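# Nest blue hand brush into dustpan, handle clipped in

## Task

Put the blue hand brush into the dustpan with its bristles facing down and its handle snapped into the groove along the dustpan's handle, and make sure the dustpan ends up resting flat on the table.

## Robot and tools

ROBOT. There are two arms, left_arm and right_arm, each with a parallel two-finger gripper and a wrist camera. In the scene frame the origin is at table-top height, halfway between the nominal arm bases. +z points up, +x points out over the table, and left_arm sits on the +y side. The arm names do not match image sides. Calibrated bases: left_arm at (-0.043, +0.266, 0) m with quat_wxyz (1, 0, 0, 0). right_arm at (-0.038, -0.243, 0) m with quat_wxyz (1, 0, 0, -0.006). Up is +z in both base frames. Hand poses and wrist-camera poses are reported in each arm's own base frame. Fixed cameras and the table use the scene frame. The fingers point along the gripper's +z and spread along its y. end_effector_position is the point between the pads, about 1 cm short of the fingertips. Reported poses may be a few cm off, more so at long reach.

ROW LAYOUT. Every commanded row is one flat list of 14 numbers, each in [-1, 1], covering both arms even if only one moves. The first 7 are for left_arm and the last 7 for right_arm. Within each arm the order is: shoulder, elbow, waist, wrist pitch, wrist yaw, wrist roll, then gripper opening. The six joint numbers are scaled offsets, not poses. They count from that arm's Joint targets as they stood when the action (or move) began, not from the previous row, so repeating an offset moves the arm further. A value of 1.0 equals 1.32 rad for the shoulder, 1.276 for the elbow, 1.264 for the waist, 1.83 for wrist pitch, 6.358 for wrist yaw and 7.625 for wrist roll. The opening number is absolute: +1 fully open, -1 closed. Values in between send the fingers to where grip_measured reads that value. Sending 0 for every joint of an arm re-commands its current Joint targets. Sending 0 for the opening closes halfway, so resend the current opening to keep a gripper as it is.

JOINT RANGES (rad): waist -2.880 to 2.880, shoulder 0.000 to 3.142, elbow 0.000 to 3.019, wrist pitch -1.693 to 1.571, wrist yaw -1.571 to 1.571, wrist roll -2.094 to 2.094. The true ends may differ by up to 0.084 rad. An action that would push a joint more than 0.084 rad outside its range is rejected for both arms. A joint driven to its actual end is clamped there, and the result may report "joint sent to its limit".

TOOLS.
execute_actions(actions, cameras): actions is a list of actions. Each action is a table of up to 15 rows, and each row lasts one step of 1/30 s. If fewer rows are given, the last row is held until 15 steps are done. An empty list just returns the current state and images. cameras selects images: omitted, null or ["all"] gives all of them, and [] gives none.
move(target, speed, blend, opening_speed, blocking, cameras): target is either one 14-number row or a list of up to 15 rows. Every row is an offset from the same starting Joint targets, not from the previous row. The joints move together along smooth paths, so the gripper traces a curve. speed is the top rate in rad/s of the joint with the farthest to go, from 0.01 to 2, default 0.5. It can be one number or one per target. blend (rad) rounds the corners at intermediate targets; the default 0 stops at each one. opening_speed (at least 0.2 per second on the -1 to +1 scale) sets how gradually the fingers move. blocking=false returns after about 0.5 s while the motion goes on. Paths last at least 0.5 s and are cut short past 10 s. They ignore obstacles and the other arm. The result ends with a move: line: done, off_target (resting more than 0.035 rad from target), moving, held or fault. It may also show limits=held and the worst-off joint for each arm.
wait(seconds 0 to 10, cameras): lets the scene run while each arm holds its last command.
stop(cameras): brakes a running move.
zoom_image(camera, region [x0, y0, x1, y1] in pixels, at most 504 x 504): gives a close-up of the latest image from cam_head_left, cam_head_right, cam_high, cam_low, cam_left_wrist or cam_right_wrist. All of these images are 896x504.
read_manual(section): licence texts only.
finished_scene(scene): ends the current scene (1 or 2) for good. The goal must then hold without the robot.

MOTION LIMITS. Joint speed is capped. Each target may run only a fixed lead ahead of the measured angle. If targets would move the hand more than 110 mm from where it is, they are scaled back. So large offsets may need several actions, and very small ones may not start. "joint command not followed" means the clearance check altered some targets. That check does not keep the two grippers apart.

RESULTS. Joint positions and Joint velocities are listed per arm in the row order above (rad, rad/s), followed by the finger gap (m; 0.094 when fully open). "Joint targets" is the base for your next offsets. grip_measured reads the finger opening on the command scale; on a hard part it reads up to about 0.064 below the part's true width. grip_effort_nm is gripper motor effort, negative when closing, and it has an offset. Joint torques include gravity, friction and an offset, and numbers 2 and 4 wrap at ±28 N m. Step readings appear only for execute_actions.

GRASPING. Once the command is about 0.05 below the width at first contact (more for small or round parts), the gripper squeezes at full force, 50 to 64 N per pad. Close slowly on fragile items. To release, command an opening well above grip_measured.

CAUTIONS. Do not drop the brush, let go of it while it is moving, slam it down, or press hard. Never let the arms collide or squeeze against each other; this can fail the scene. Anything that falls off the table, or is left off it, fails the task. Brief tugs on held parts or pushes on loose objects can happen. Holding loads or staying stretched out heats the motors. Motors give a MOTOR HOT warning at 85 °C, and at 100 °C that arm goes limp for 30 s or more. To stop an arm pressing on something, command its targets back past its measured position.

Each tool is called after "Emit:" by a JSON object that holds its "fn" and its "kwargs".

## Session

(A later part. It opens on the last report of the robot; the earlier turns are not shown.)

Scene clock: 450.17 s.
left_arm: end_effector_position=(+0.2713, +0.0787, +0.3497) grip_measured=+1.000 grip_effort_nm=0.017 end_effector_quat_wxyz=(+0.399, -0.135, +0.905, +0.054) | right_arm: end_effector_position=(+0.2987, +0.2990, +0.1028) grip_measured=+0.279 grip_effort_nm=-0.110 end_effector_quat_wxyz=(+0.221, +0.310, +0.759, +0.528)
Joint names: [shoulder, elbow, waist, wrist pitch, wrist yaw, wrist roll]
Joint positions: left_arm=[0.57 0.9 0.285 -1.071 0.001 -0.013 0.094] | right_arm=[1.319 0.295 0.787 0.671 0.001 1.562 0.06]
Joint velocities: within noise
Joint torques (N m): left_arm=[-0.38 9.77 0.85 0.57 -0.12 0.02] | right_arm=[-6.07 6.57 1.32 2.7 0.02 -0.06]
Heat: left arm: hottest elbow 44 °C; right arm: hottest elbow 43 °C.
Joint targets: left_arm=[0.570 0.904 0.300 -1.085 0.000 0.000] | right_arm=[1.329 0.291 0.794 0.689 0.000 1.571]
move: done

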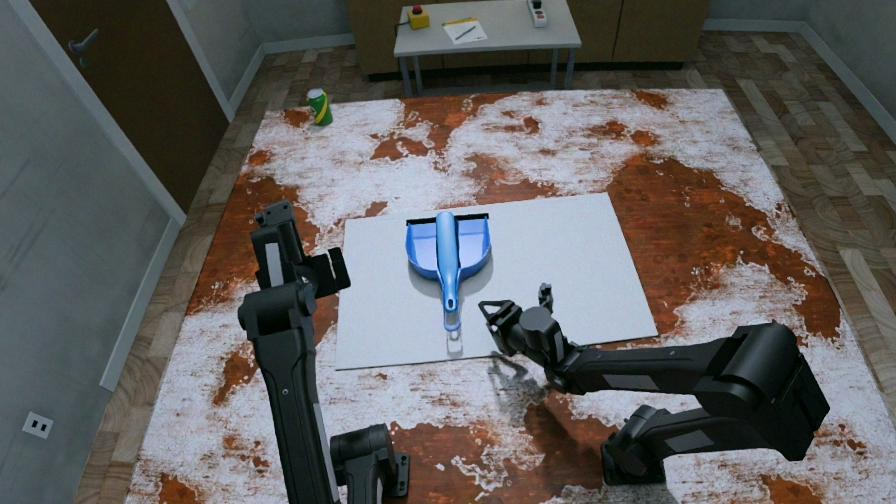

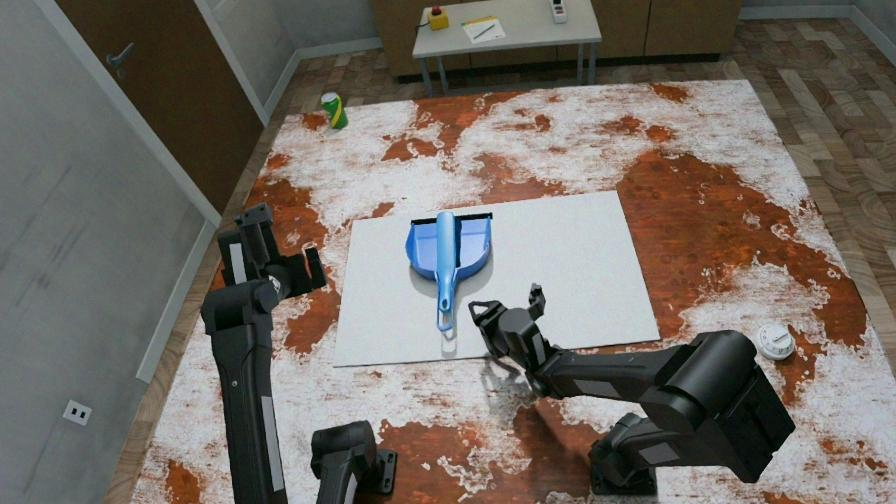

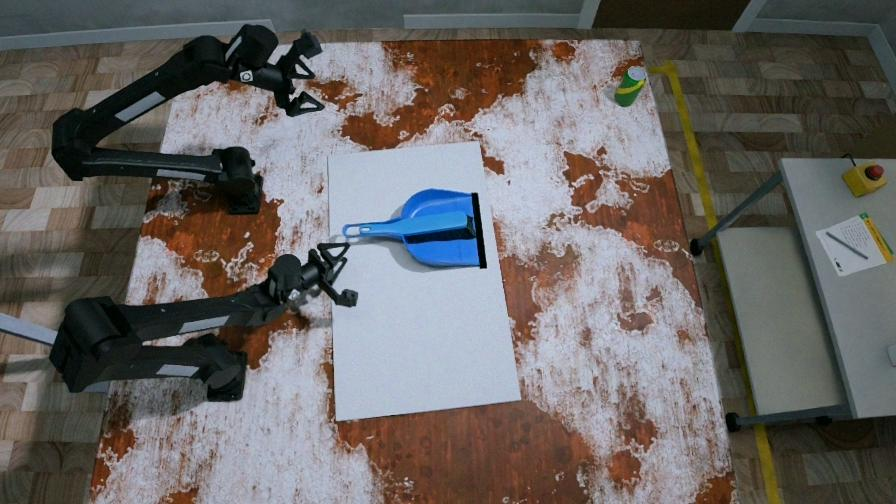

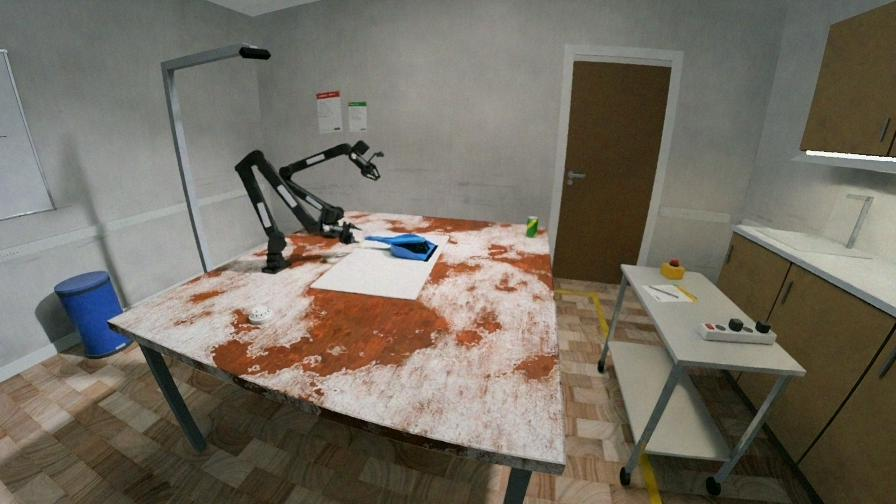

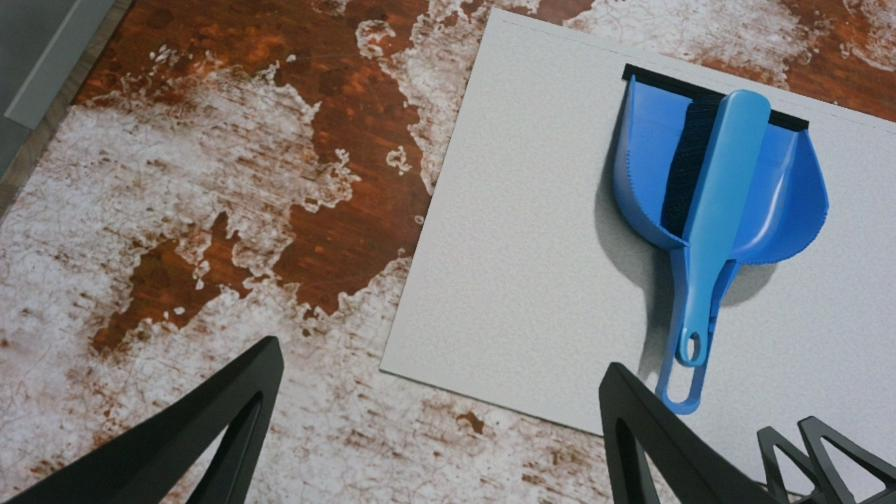

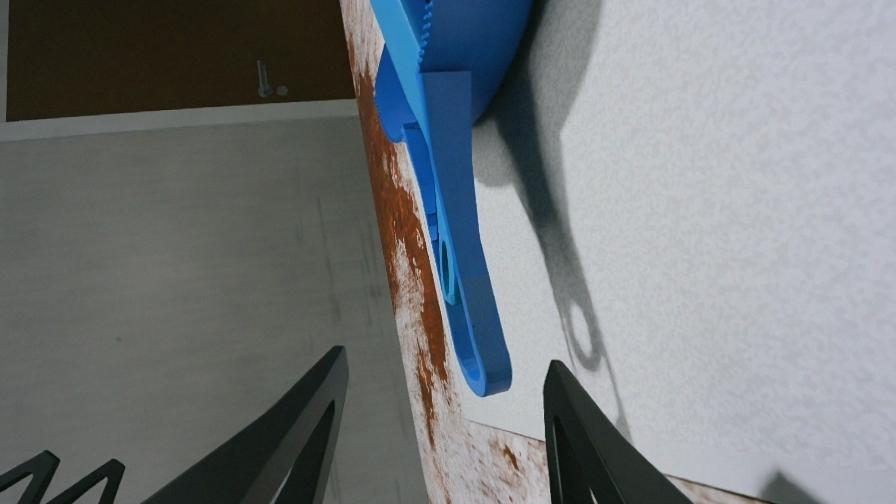

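Emit:
{"fn": "move", "kwargs": {"target": [0,0,0,0,0,0,1,0.2773,0.2124,0.0214,0.0596,0,0,0.277], "speed": 0.2}}

Emit:
{"fn": "zoom_image", "kwargs": {"camera": "cam_low", "region": [320, 190, 450, 280]}}

Emit:
{"fn": "zoom_image", "kwargs": {"camera": "cam_left_wrist", "region": [560, 50, 896, 450]}}

Emit:
{"fn": "zoom_image", "kwargs": {"camera": "cam_right_wrist", "region": [250, 0, 700, 450]}}

Scene clock: 476.27 s.
left_arm: end_effector_position=(+0.2713, +0.0787, +0.3497) grip_measured=+1.000 grip_effort_nm=0.017 end_effector_quat_wxyz=(+0.399, -0.135, +0.905, +0.054) | right_arm: end_effector_position=(+0.3547, +0.3750, +0.0613) grip_measured=+0.279 grip_effort_nm=-0.110 end_effector_quat_wxyz=(+0.211, +0.302, +0.768, +0.524)
Joint names: [shoulder, elbow, waist, wrist pitch, wrist yaw, wrist roll]
Joint positions: left_arm=[0.57 0.9 0.285 -1.071 0.001 -0.013 0.094] | right_arm=[1.681 0.531 0.814 0.78 0.001 1.562 0.06]
Joint velocities: within noise
Joint torques (N m): left_arm=[-0.32 9.78 0.73 0.53 -0.13 0.04] | right_arm=[-9.64 8.24 1.2 2.66 0.02 -0.07]
Heat: left arm: hottest elbow 44 °C; right arm: hottest elbow 40 °C.
Joint targets: left_arm=[0.570 0.904 0.300 -1.085 0.000 0.000] | right_arm=[1.695 0.562 0.821 0.798 0.000 1.571]
move: done

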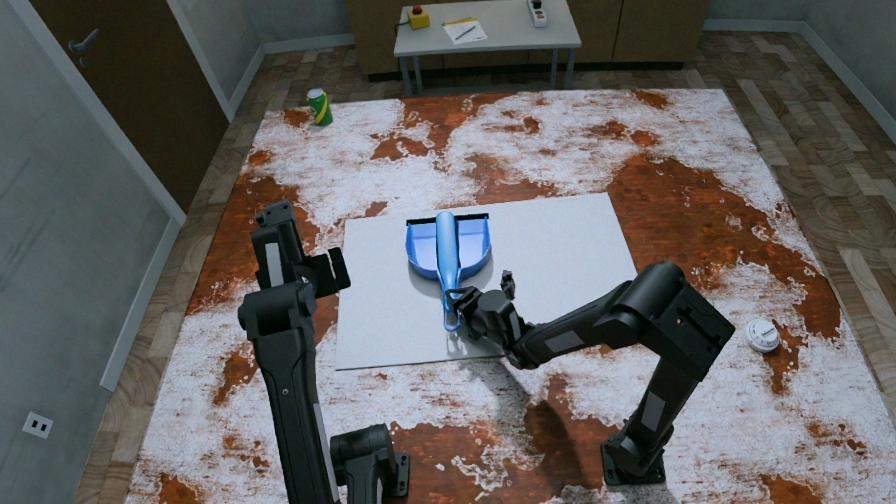

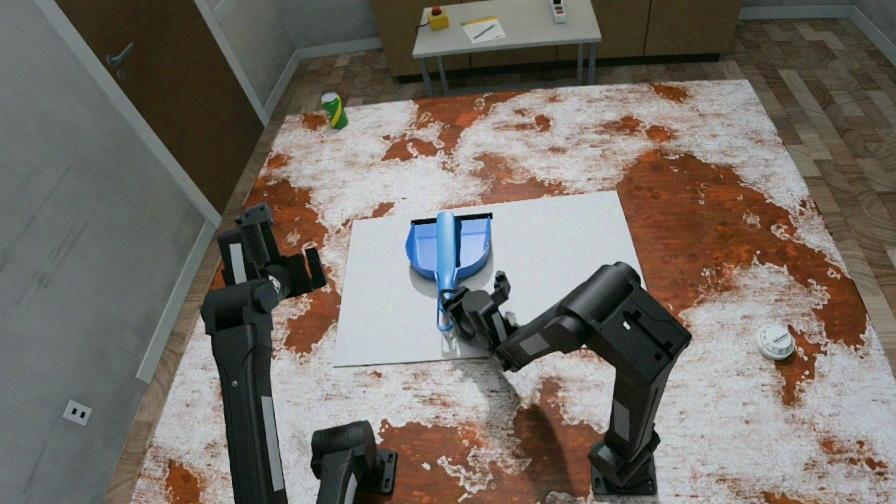

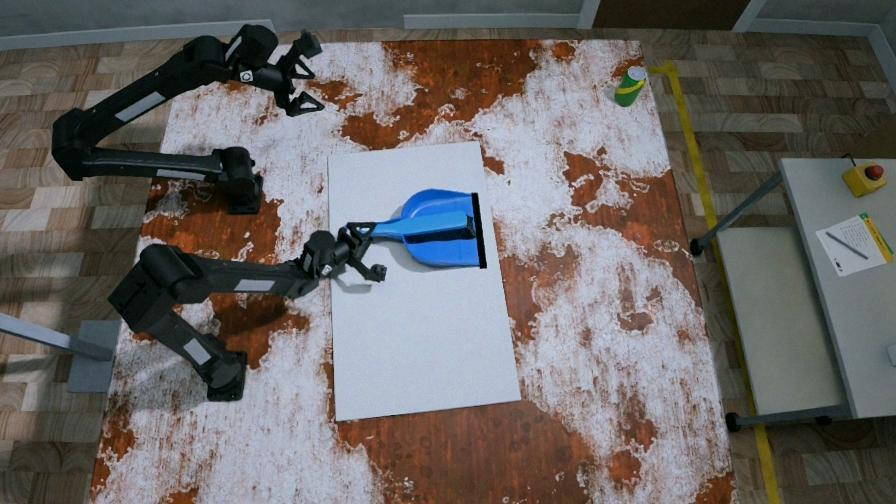

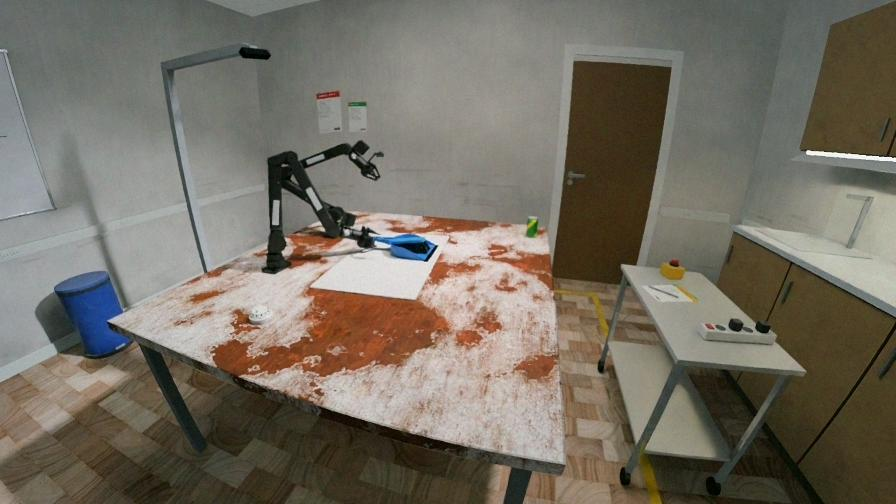

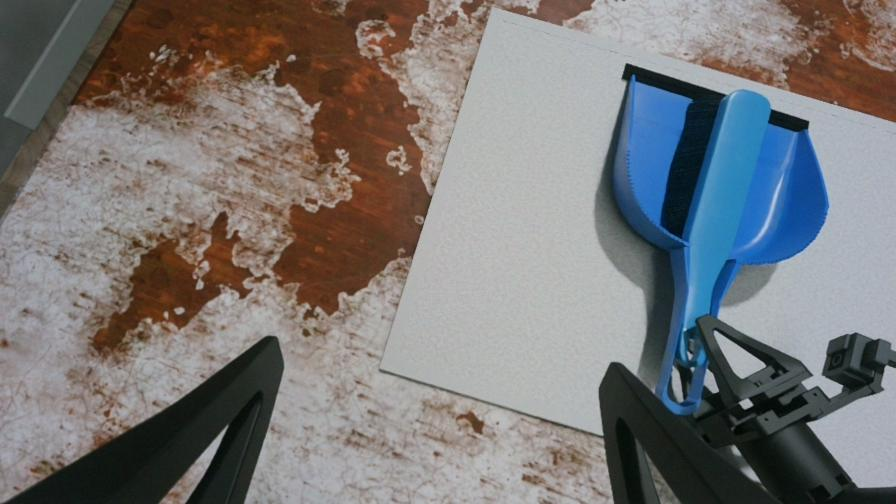

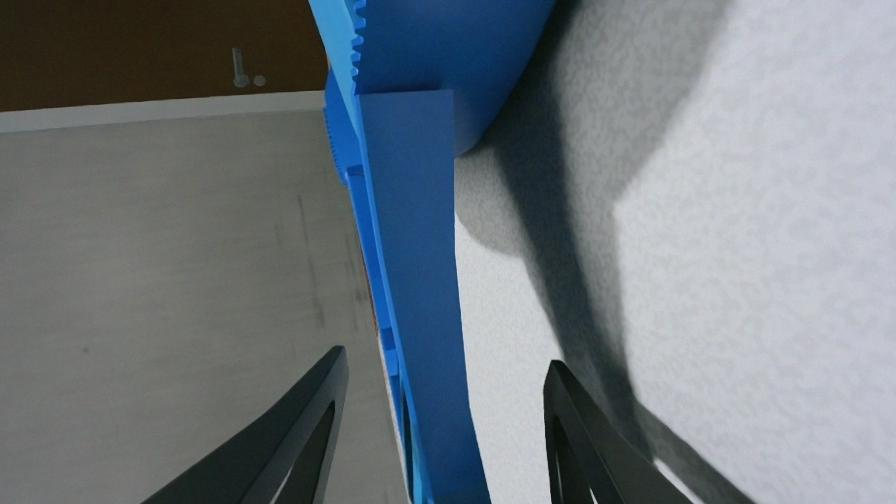

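Scaled by 3.877 from the camera's 896x504 image, which has a finer 1280x720 frame.

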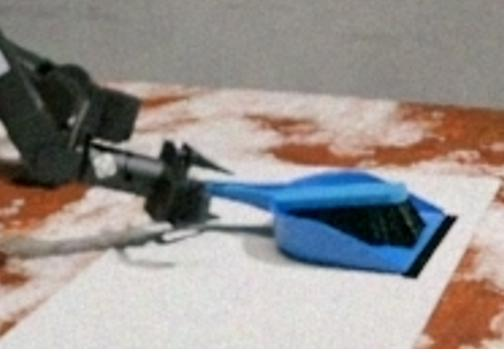

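Scaled by 1.260 from the camera's 896x504 image, which has a finer 1280x720 frame.

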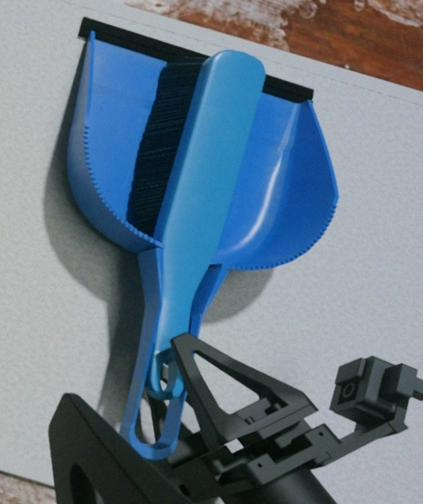

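Scaled by 1.120 from the camera's 896x504 image, which has a finer 1280x720 frame.

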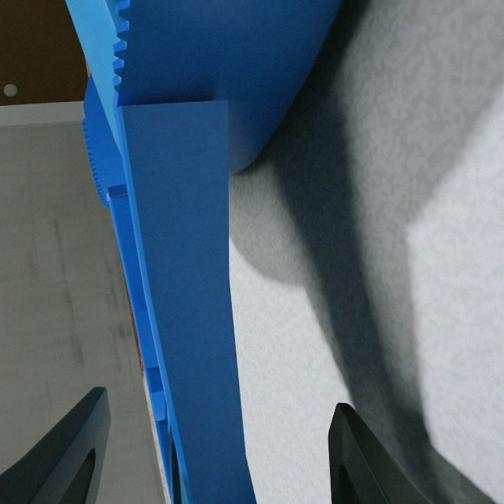

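Emit:
{"fn": "move", "kwargs": {"target": [0,0,0,0,0,0,1,0,0.0125,0,0,0,0,0.277], "speed": 0.2, "cameras": ["cam_right_wrist"]}}

Emit:
{"fn": "move", "kwargs": {"target": [0,0,0,0,0,0,1,0,0,0,0,0,0,-0.2], "opening_speed": 0.2, "cameras": ["cam_right_wrist","cam_low","cam_left_wrist"]}}

Scene clock: 485.97 s.
left_arm: end_effector_position=(+0.2713, +0.0787, +0.3497) grip_measured=+1.000 grip_effort_nm=0.017 end_effector_quat_wxyz=(+0.399, -0.135, +0.905, +0.054) | right_arm: end_effector_position=(+0.3595, +0.3801, +0.0676) grip_measured=+0.279 grip_effort_nm=-0.105 end_effector_quat_wxyz=(+0.213, +0.300, +0.764, +0.530)
Joint names: [shoulder, elbow, waist, wrist pitch, wrist yaw, wrist roll]
Joint positions: left_arm=[0.57 0.9 0.285 -1.071 0.001 -0.013 0.094] | right_arm=[1.681 0.547 0.814 0.78 0.001 1.562 0.06]
Joint velocities: within noise
Joint torques (N m): left_arm=[-0.32 9.77 0.67 0.53 -0.12 0.04] | right_arm=[-9.76 8.49 1.26 2.71 0.02 -0.07]
Heat: left arm: hottest elbow 44 °C; right arm: hottest elbow 40 °C.
Joint targets: left_arm=[0.570 0.904 0.300 -1.085 0.000 0.000] | right_arm=[1.695 0.578 0.821 0.798 0.000 1.571]
move: done
Images, in order (width x height): cam_right_wrist 896x504.

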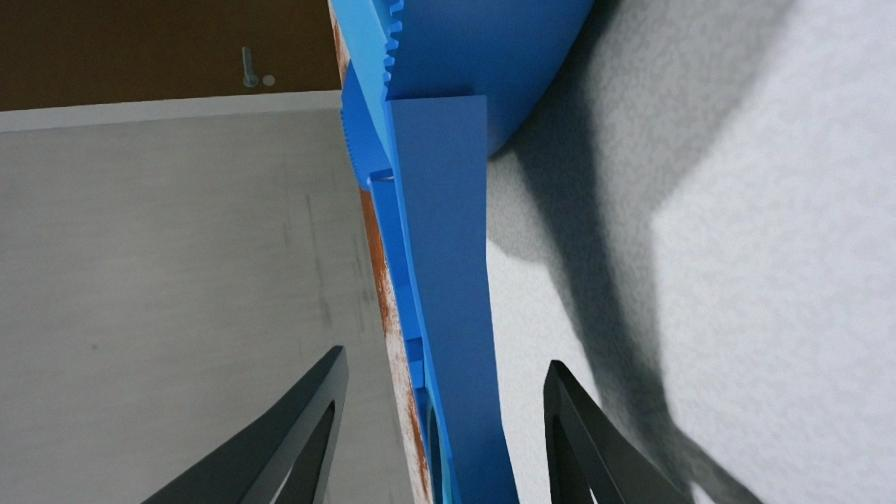

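Scene clock: 488.63 s.
left_arm: end_effector_position=(+0.2713, +0.0787, +0.3497) grip_measured=+1.000 grip_effort_nm=0.017 end_effector_quat_wxyz=(+0.399, -0.135, +0.905, +0.054) | right_arm: end_effector_position=(+0.3594, +0.3799, +0.0663) grip_measured=-0.197 grip_effort_nm=-0.115 end_effector_quat_wxyz=(+0.213, +0.300, +0.765, +0.529)
Joint names: [shoulder, elbow, waist, wrist pitch, wrist yaw, wrist roll]
Joint positions: left_arm=[0.57 0.9 0.285 -1.071 0.001 -0.013 0.094] | right_arm=[1.684 0.547 0.814 0.78 0.001 1.562 0.038]
Joint velocities: within noise
Joint torques (N m): left_arm=[-0.21 9.76 0.79 0.53 -0.12 0.03] | right_arm=[-9.93 8.5 1.26 2.73 0.02 -0.07]
Heat: left arm: hottest elbow 44 °C; right arm: hottest elbow 40 °C.
Joint targets: left_arm=[0.570 0.904 0.300 -1.085 0.000 0.000] | right_arm=[1.695 0.578 0.821 0.798 0.000 1.571]
move: done
Images, in order (width x height): cam_low 896x504, cam_left_wrist 896x504, cam_right_wrist 896x504.

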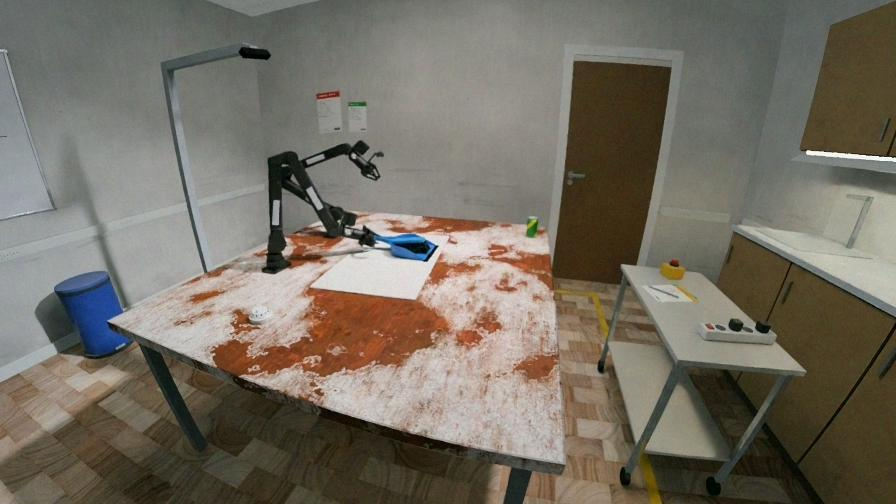

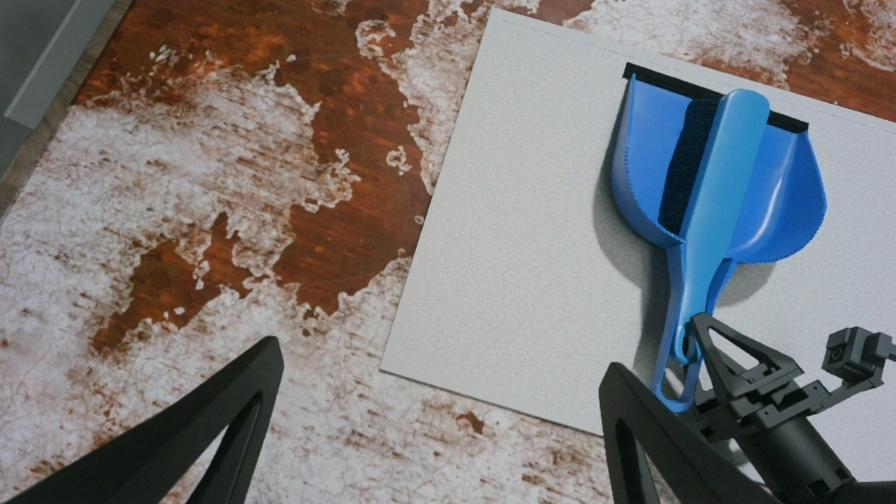

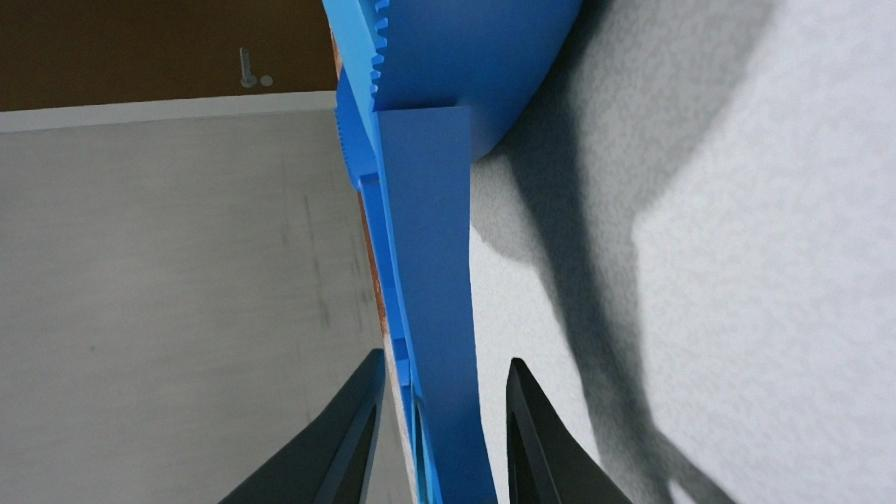

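Emit:
{"fn": "move", "kwargs": {"target": [0,0,0,0,0,0,1,0,0,0,0,0,0,-0.4], "opening_speed": 0.2, "cameras": ["cam_right_wrist","cam_low","cam_left_wrist"]}}

Emit:
{"fn": "zoom_image", "kwargs": {"camera": "cam_right_wrist", "region": [250, 100, 650, 500]}}

Emit:
{"fn": "zoom_image", "kwargs": {"camera": "cam_left_wrist", "region": [600, 200, 800, 450]}}

Scene clock: 497.23 s.
left_arm: end_effector_position=(+0.2713, +0.0787, +0.3497) grip_measured=+1.000 grip_effort_nm=0.017 end_effector_quat_wxyz=(+0.399, -0.135, +0.905, +0.054) | right_arm: end_effector_position=(+0.3594, +0.3799, +0.0659) grip_measured=-0.397 grip_effort_nm=-0.110 end_effector_quat_wxyz=(+0.213, +0.300, +0.765, +0.529)
Joint names: [shoulder, elbow, waist, wrist pitch, wrist yaw, wrist roll]
Joint positions: left_arm=[0.57 0.9 0.285 -1.071 0.001 -0.013 0.094] | right_arm=[1.685 0.547 0.814 0.78 0.001 1.562 0.028]
Joint velocities: within noise
Joint torques (N m): left_arm=[-0.32 9.77 0.73 0.53 -0.12 0.04] | right_arm=[-9.99 8.49 1.26 2.71 0.02 -0.07]
Heat: left arm: hottest elbow 44 °C; right arm: hottest elbow 40 °C.
Joint targets: left_arm=[0.570 0.904 0.300 -1.085 0.000 0.000] | right_arm=[1.695 0.578 0.821 0.798 0.000 1.571]
move: done
Images, in order (width x height): cam_low 896x504, cam_left_wrist 896x504, cam_right_wrist 896x504.

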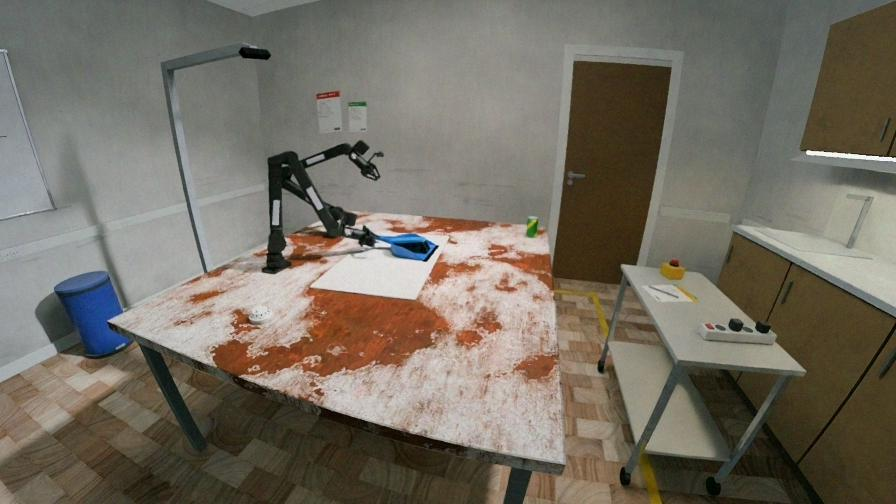

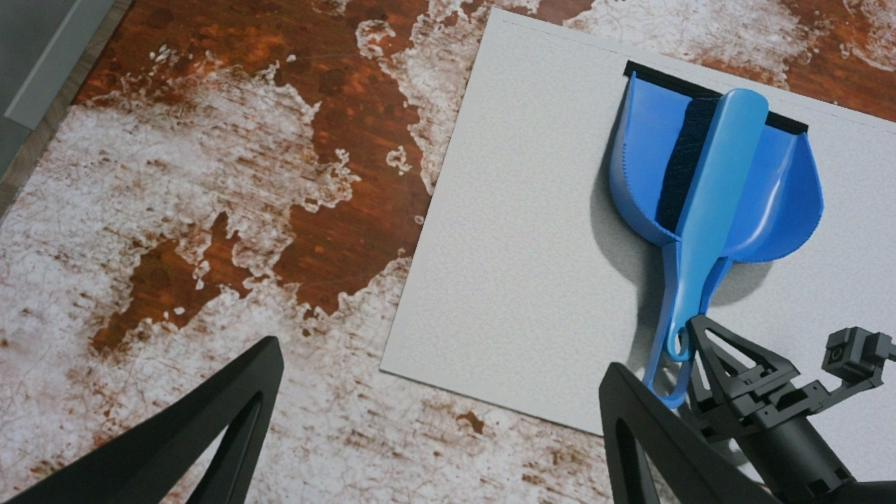

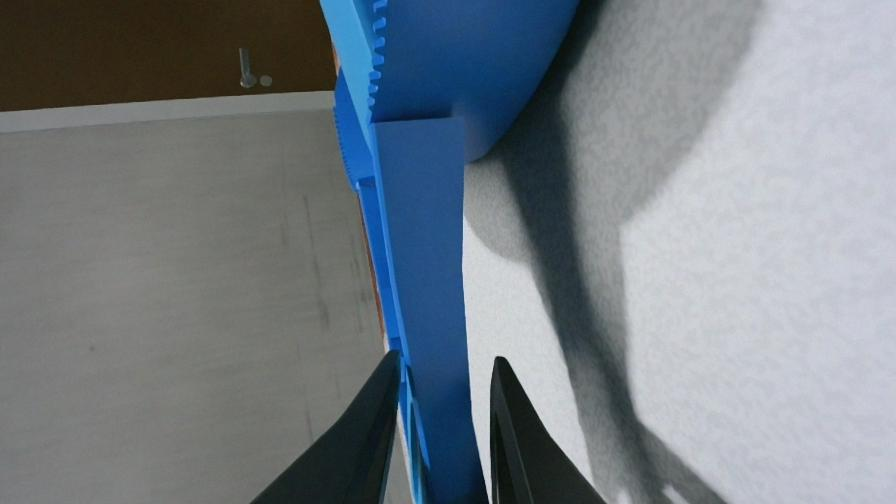

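Scaled by 1.260 from the camera's 896x504 image, which has a finer 1280x720 frame.

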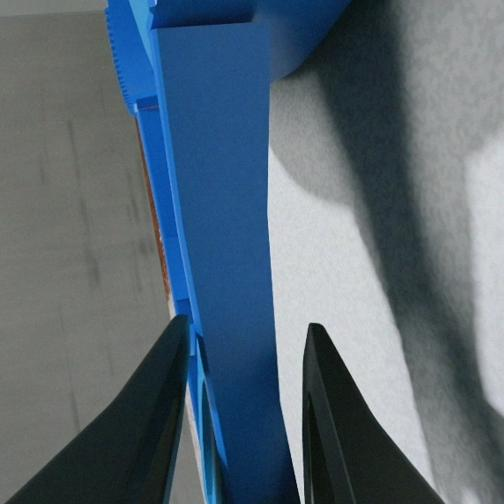

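Scaled by 2.016 from the camera's 896x504 image, which has a finer 1280x720 frame.

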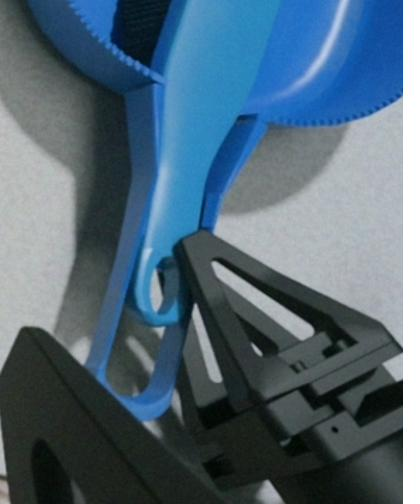

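Emit:
{"fn": "move", "kwargs": {"target": [0,0,0,0,0,0,1,0,0,0,0,0,0,-0.62], "opening_speed": 0.2, "cameras": ["cam_right_wrist","cam_low","cam_left_wrist"]}}

Emit:
{"fn": "zoom_image", "kwargs": {"camera": "cam_low", "region": [320, 190, 450, 280]}}

Emit:
{"fn": "zoom_image", "kwargs": {"camera": "cam_left_wrist", "region": [600, 200, 800, 450]}}

Scene clock: 518.30 s.
left_arm: end_effector_position=(+0.2713, +0.0787, +0.3497) grip_measured=+1.000 grip_effort_nm=0.017 end_effector_quat_wxyz=(+0.399, -0.135, +0.905, +0.054) | right_arm: end_effector_position=(+0.3618, +0.3857, +0.0741) grip_measured=-0.589 grip_effort_nm=-0.999 end_effector_quat_wxyz=(+0.226, +0.282, +0.763, +0.536)
Joint names: [shoulder, elbow, waist, wrist pitch, wrist yaw, wrist roll]
Joint positions: left_arm=[0.57 0.9 0.285 -1.071 0.001 -0.013 0.094] | right_arm=[1.685 0.557 0.818 0.799 0.001 1.526 0.019]
Joint velocities: within noise
Joint torques (N m): left_arm=[-0.38 9.77 0.73 0.55 -0.11 0.04] | right_arm=[-10.11 7.77 0.79 1.95 0.02 0.32]
Heat: left arm: hottest elbow 45 °C; right arm: hottest elbow 40 °C.
Joint targets: left_arm=[0.570 0.904 0.300 -1.085 0.000 0.000] | right_arm=[1.695 0.578 0.821 0.798 0.000 1.571]
move: off_target (right_arm); right_arm: the wrist roll is farthest, 0.045 rad from its target
Images, in order (width x height): cam_low 896x504, cam_left_wrist 896x504, cam_right_wrist 896x504.

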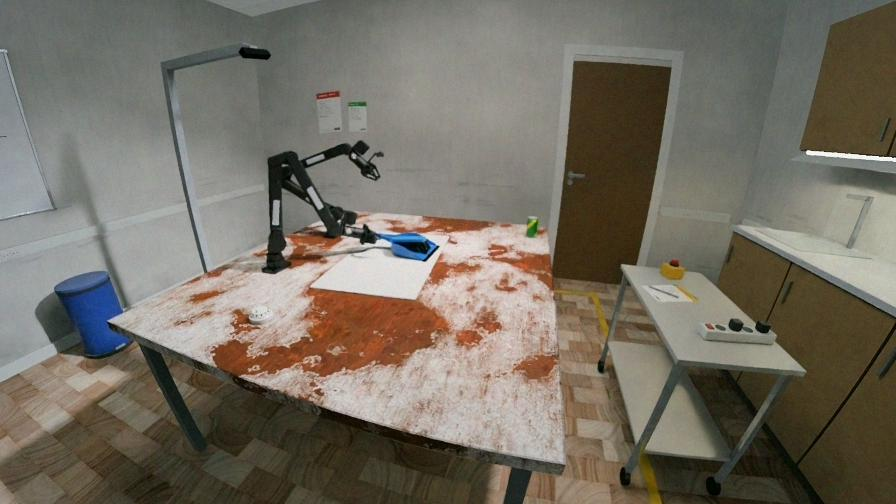

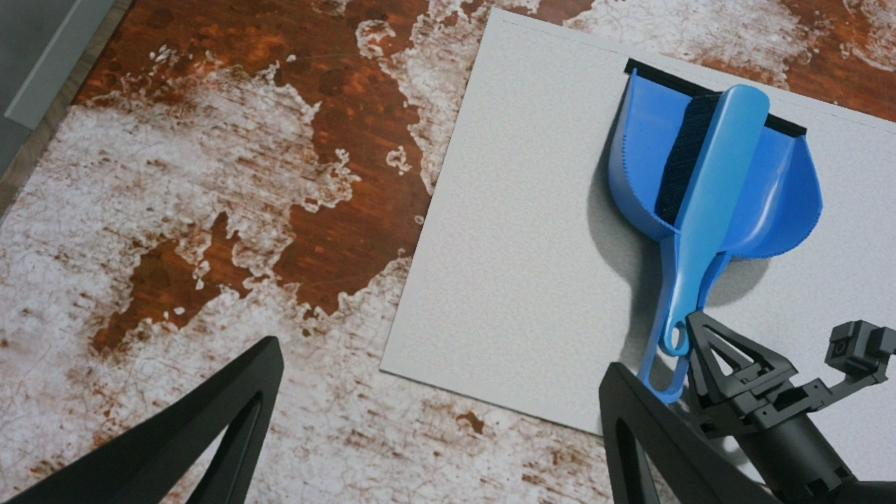

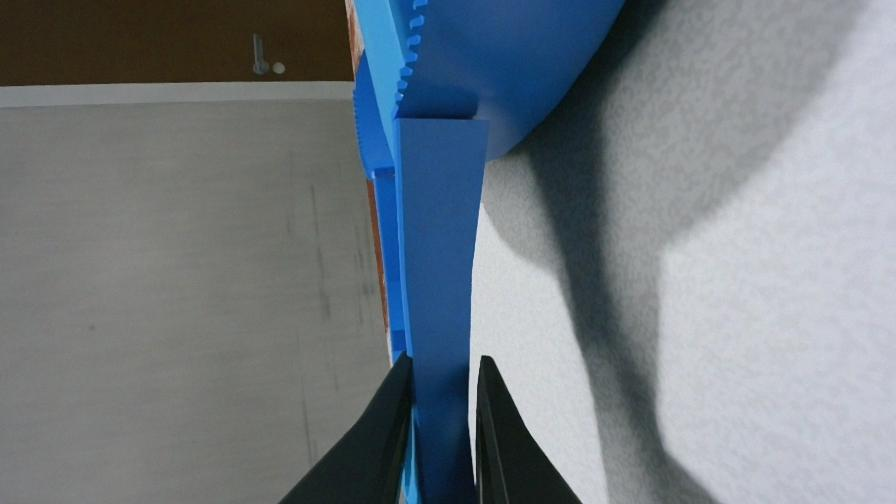

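Scaled by 3.877 from the camera's 896x504 image, which has a finer 1280x720 frame.

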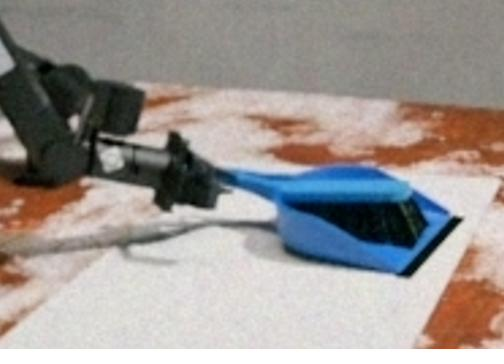

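Scaled by 2.016 from the camera's 896x504 image, which has a finer 1280x720 frame.

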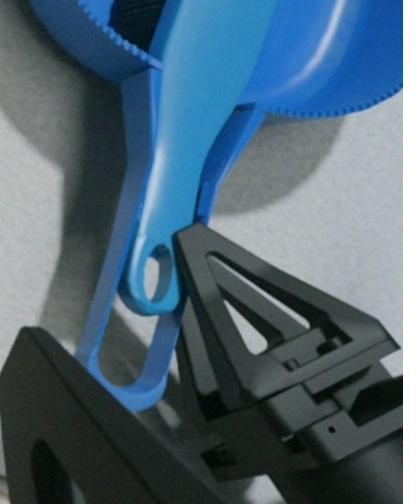

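Emit:
{"fn": "move", "kwargs": {"target": [0,0,0,0,0,0,1,0,0,0,0,0,0,0.277], "opening_speed": 0.2, "cameras": ["cam_right_wrist","cam_left_wrist"]}}

Emit:
{"fn": "zoom_image", "kwargs": {"camera": "cam_left_wrist", "region": [600, 200, 800, 450]}}

Scene clock: 542.27 s.
left_arm: end_effector_position=(+0.2713, +0.0787, +0.3497) grip_measured=+1.000 grip_effort_nm=0.017 end_effector_quat_wxyz=(+0.399, -0.135, +0.905, +0.054) | right_arm: end_effector_position=(+0.3617, +0.3856, +0.0737) grip_measured=+0.274 grip_effort_nm=0.120 end_effector_quat_wxyz=(+0.216, +0.296, +0.758, +0.540)
Joint names: [shoulder, elbow, waist, wrist pitch, wrist yaw, wrist roll]
Joint positions: left_arm=[0.57 0.9 0.285 -1.071 0.001 -0.013 0.094] | right_arm=[1.686 0.557 0.818 0.799 0.001 1.562 0.06]
Joint velocities: within noise
Joint torques (N m): left_arm=[-0.26 9.78 0.79 0.5 -0.13 0.04] | right_arm=[-10.17 7.75 0.85 1.94 0.02 -0.07]
Heat: left arm: hottest elbow 45 °C; right arm: hottest elbow 39 °C.
Joint targets: left_arm=[0.570 0.904 0.300 -1.085 0.000 0.000] | right_arm=[1.695 0.578 0.821 0.798 0.000 1.571]
move: done
Images, in order (width x height): cam_left_wrist 896x504, cam_right_wrist 896x504.

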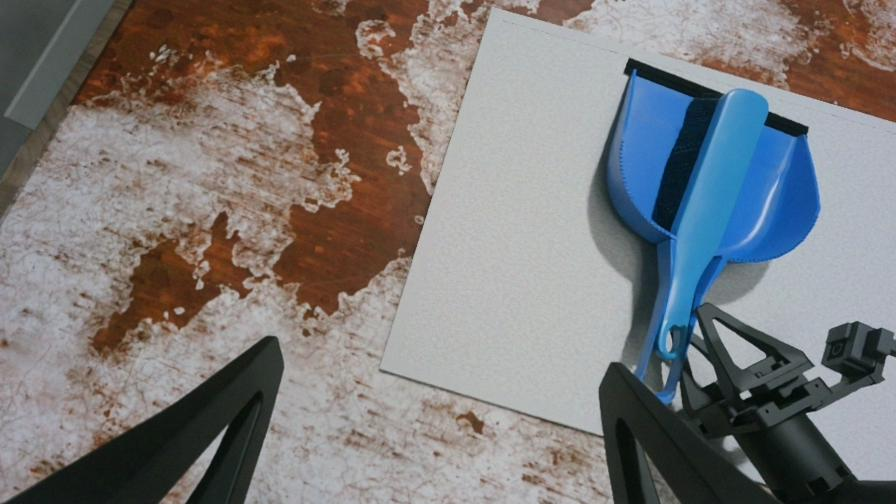

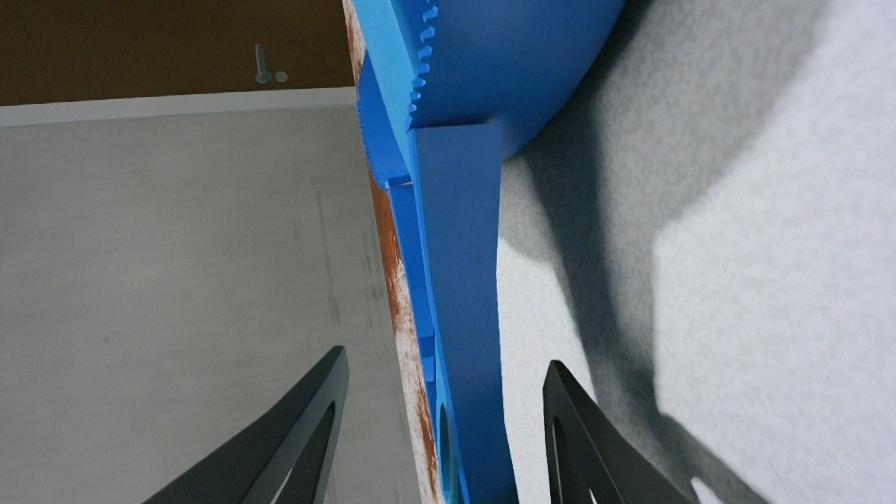

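Scaled by 2.016 from the camera's 896x504 image, which has a finer 1280x720 frame.

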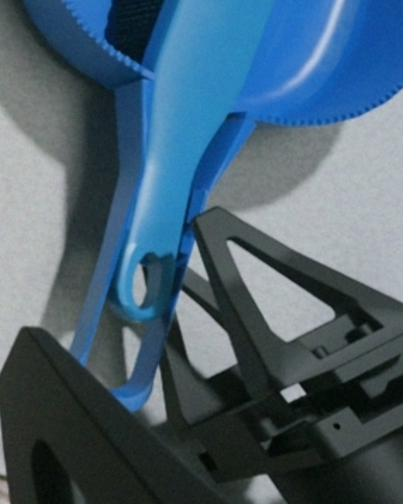

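Emit:
{"fn": "move", "kwargs": {"target": [0,0,0,0,0,0,1.0,-0.2773,-0.2249,0,-0.0596,0,0,0.277], "speed": 0.3, "cameras": ["cam_right_wrist","cam_left_wrist","cam_high"]}}

Scene clock: 580.83 s.
left_arm: end_effector_position=(+0.2713, +0.0787, +0.3497) grip_measured=+1.000 grip_effort_nm=0.017 end_effector_quat_wxyz=(+0.399, -0.135, +0.905, +0.054) | right_arm: end_effector_position=(+0.2907, +0.3097, +0.1029) grip_measured=+0.275 grip_effort_nm=0.120 end_effector_quat_wxyz=(+0.215, +0.297, +0.761, +0.536)
Joint names: [shoulder, elbow, waist, wrist pitch, wrist yaw, wrist roll]
Joint positions: left_arm=[0.57 0.9 0.285 -1.071 0.001 -0.013 0.094] | right_arm=[1.336 0.295 0.818 0.7 0.001 1.562 0.06]
Joint velocities: within noise
Joint torques (N m): left_arm=[-0.26 9.77 0.79 0.58 -0.13 0.03] | right_arm=[-7.3 6.45 0.91 1.36 0.02 -0.07]
Heat: left arm: hottest elbow 45 °C; right arm: hottest elbow 38 °C.
Joint targets: left_arm=[0.570 0.904 0.300 -1.085 0.000 0.000] | right_arm=[1.329 0.291 0.821 0.689 0.000 1.571]
move: done
Images, in order (width x height): cam_high 896x504, cam_left_wrist 896x504, cam_right_wrist 896x504.

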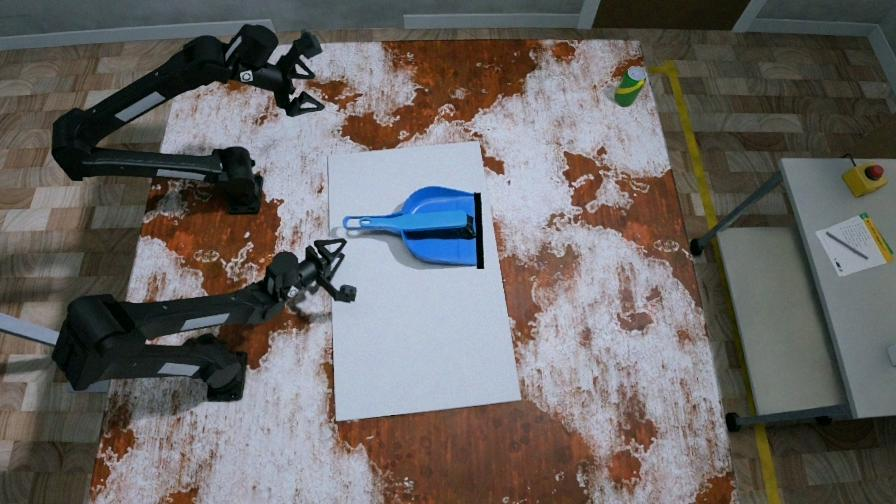

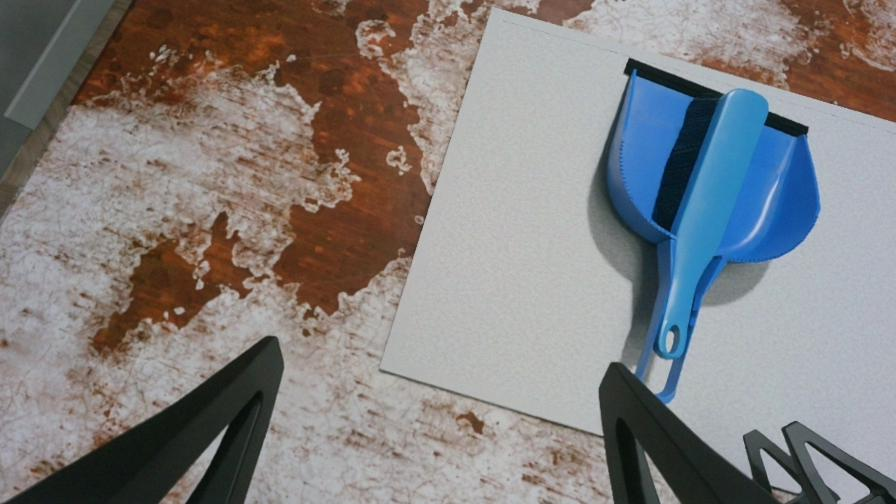

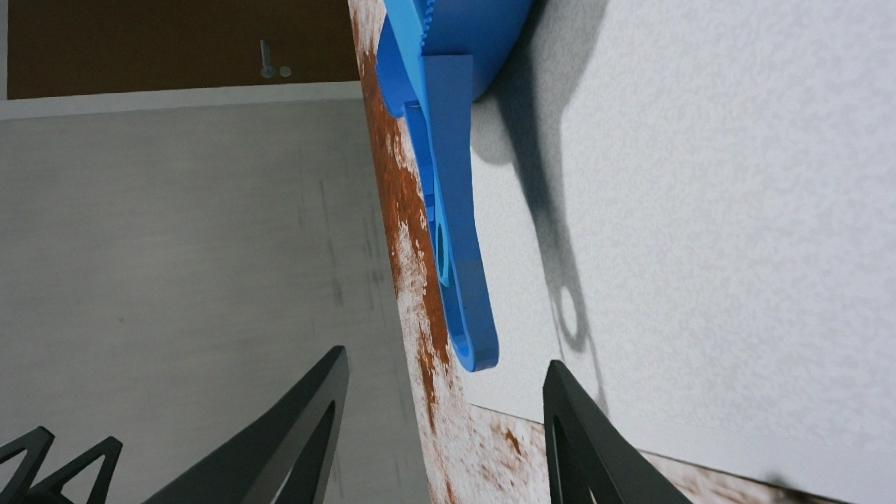

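Emit:
{"fn": "zoom_image", "kwargs": {"camera": "cam_right_wrist", "region": [350, 0, 560, 380]}}

Emit:
{"fn": "zoom_image", "kwargs": {"camera": "cam_left_wrist", "region": [600, 210, 760, 420]}}

Scaled by 1.326 from the camera's 896x504 image, which has a finer 1280x720 frame.

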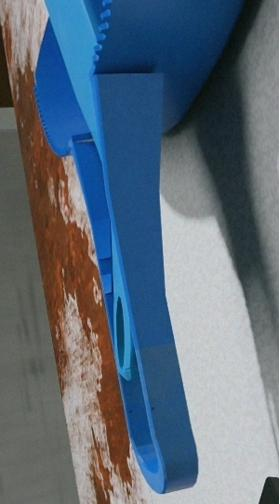

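Scaled by 2.400 from the camera's 896x504 image, which has a finer 1280x720 frame.

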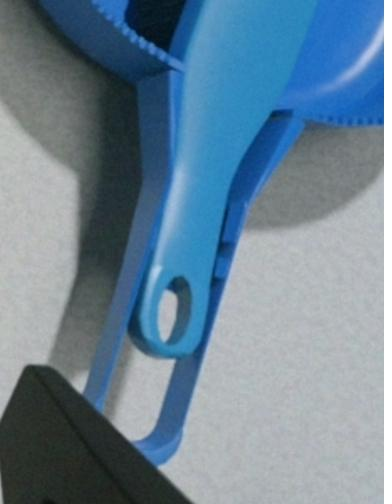

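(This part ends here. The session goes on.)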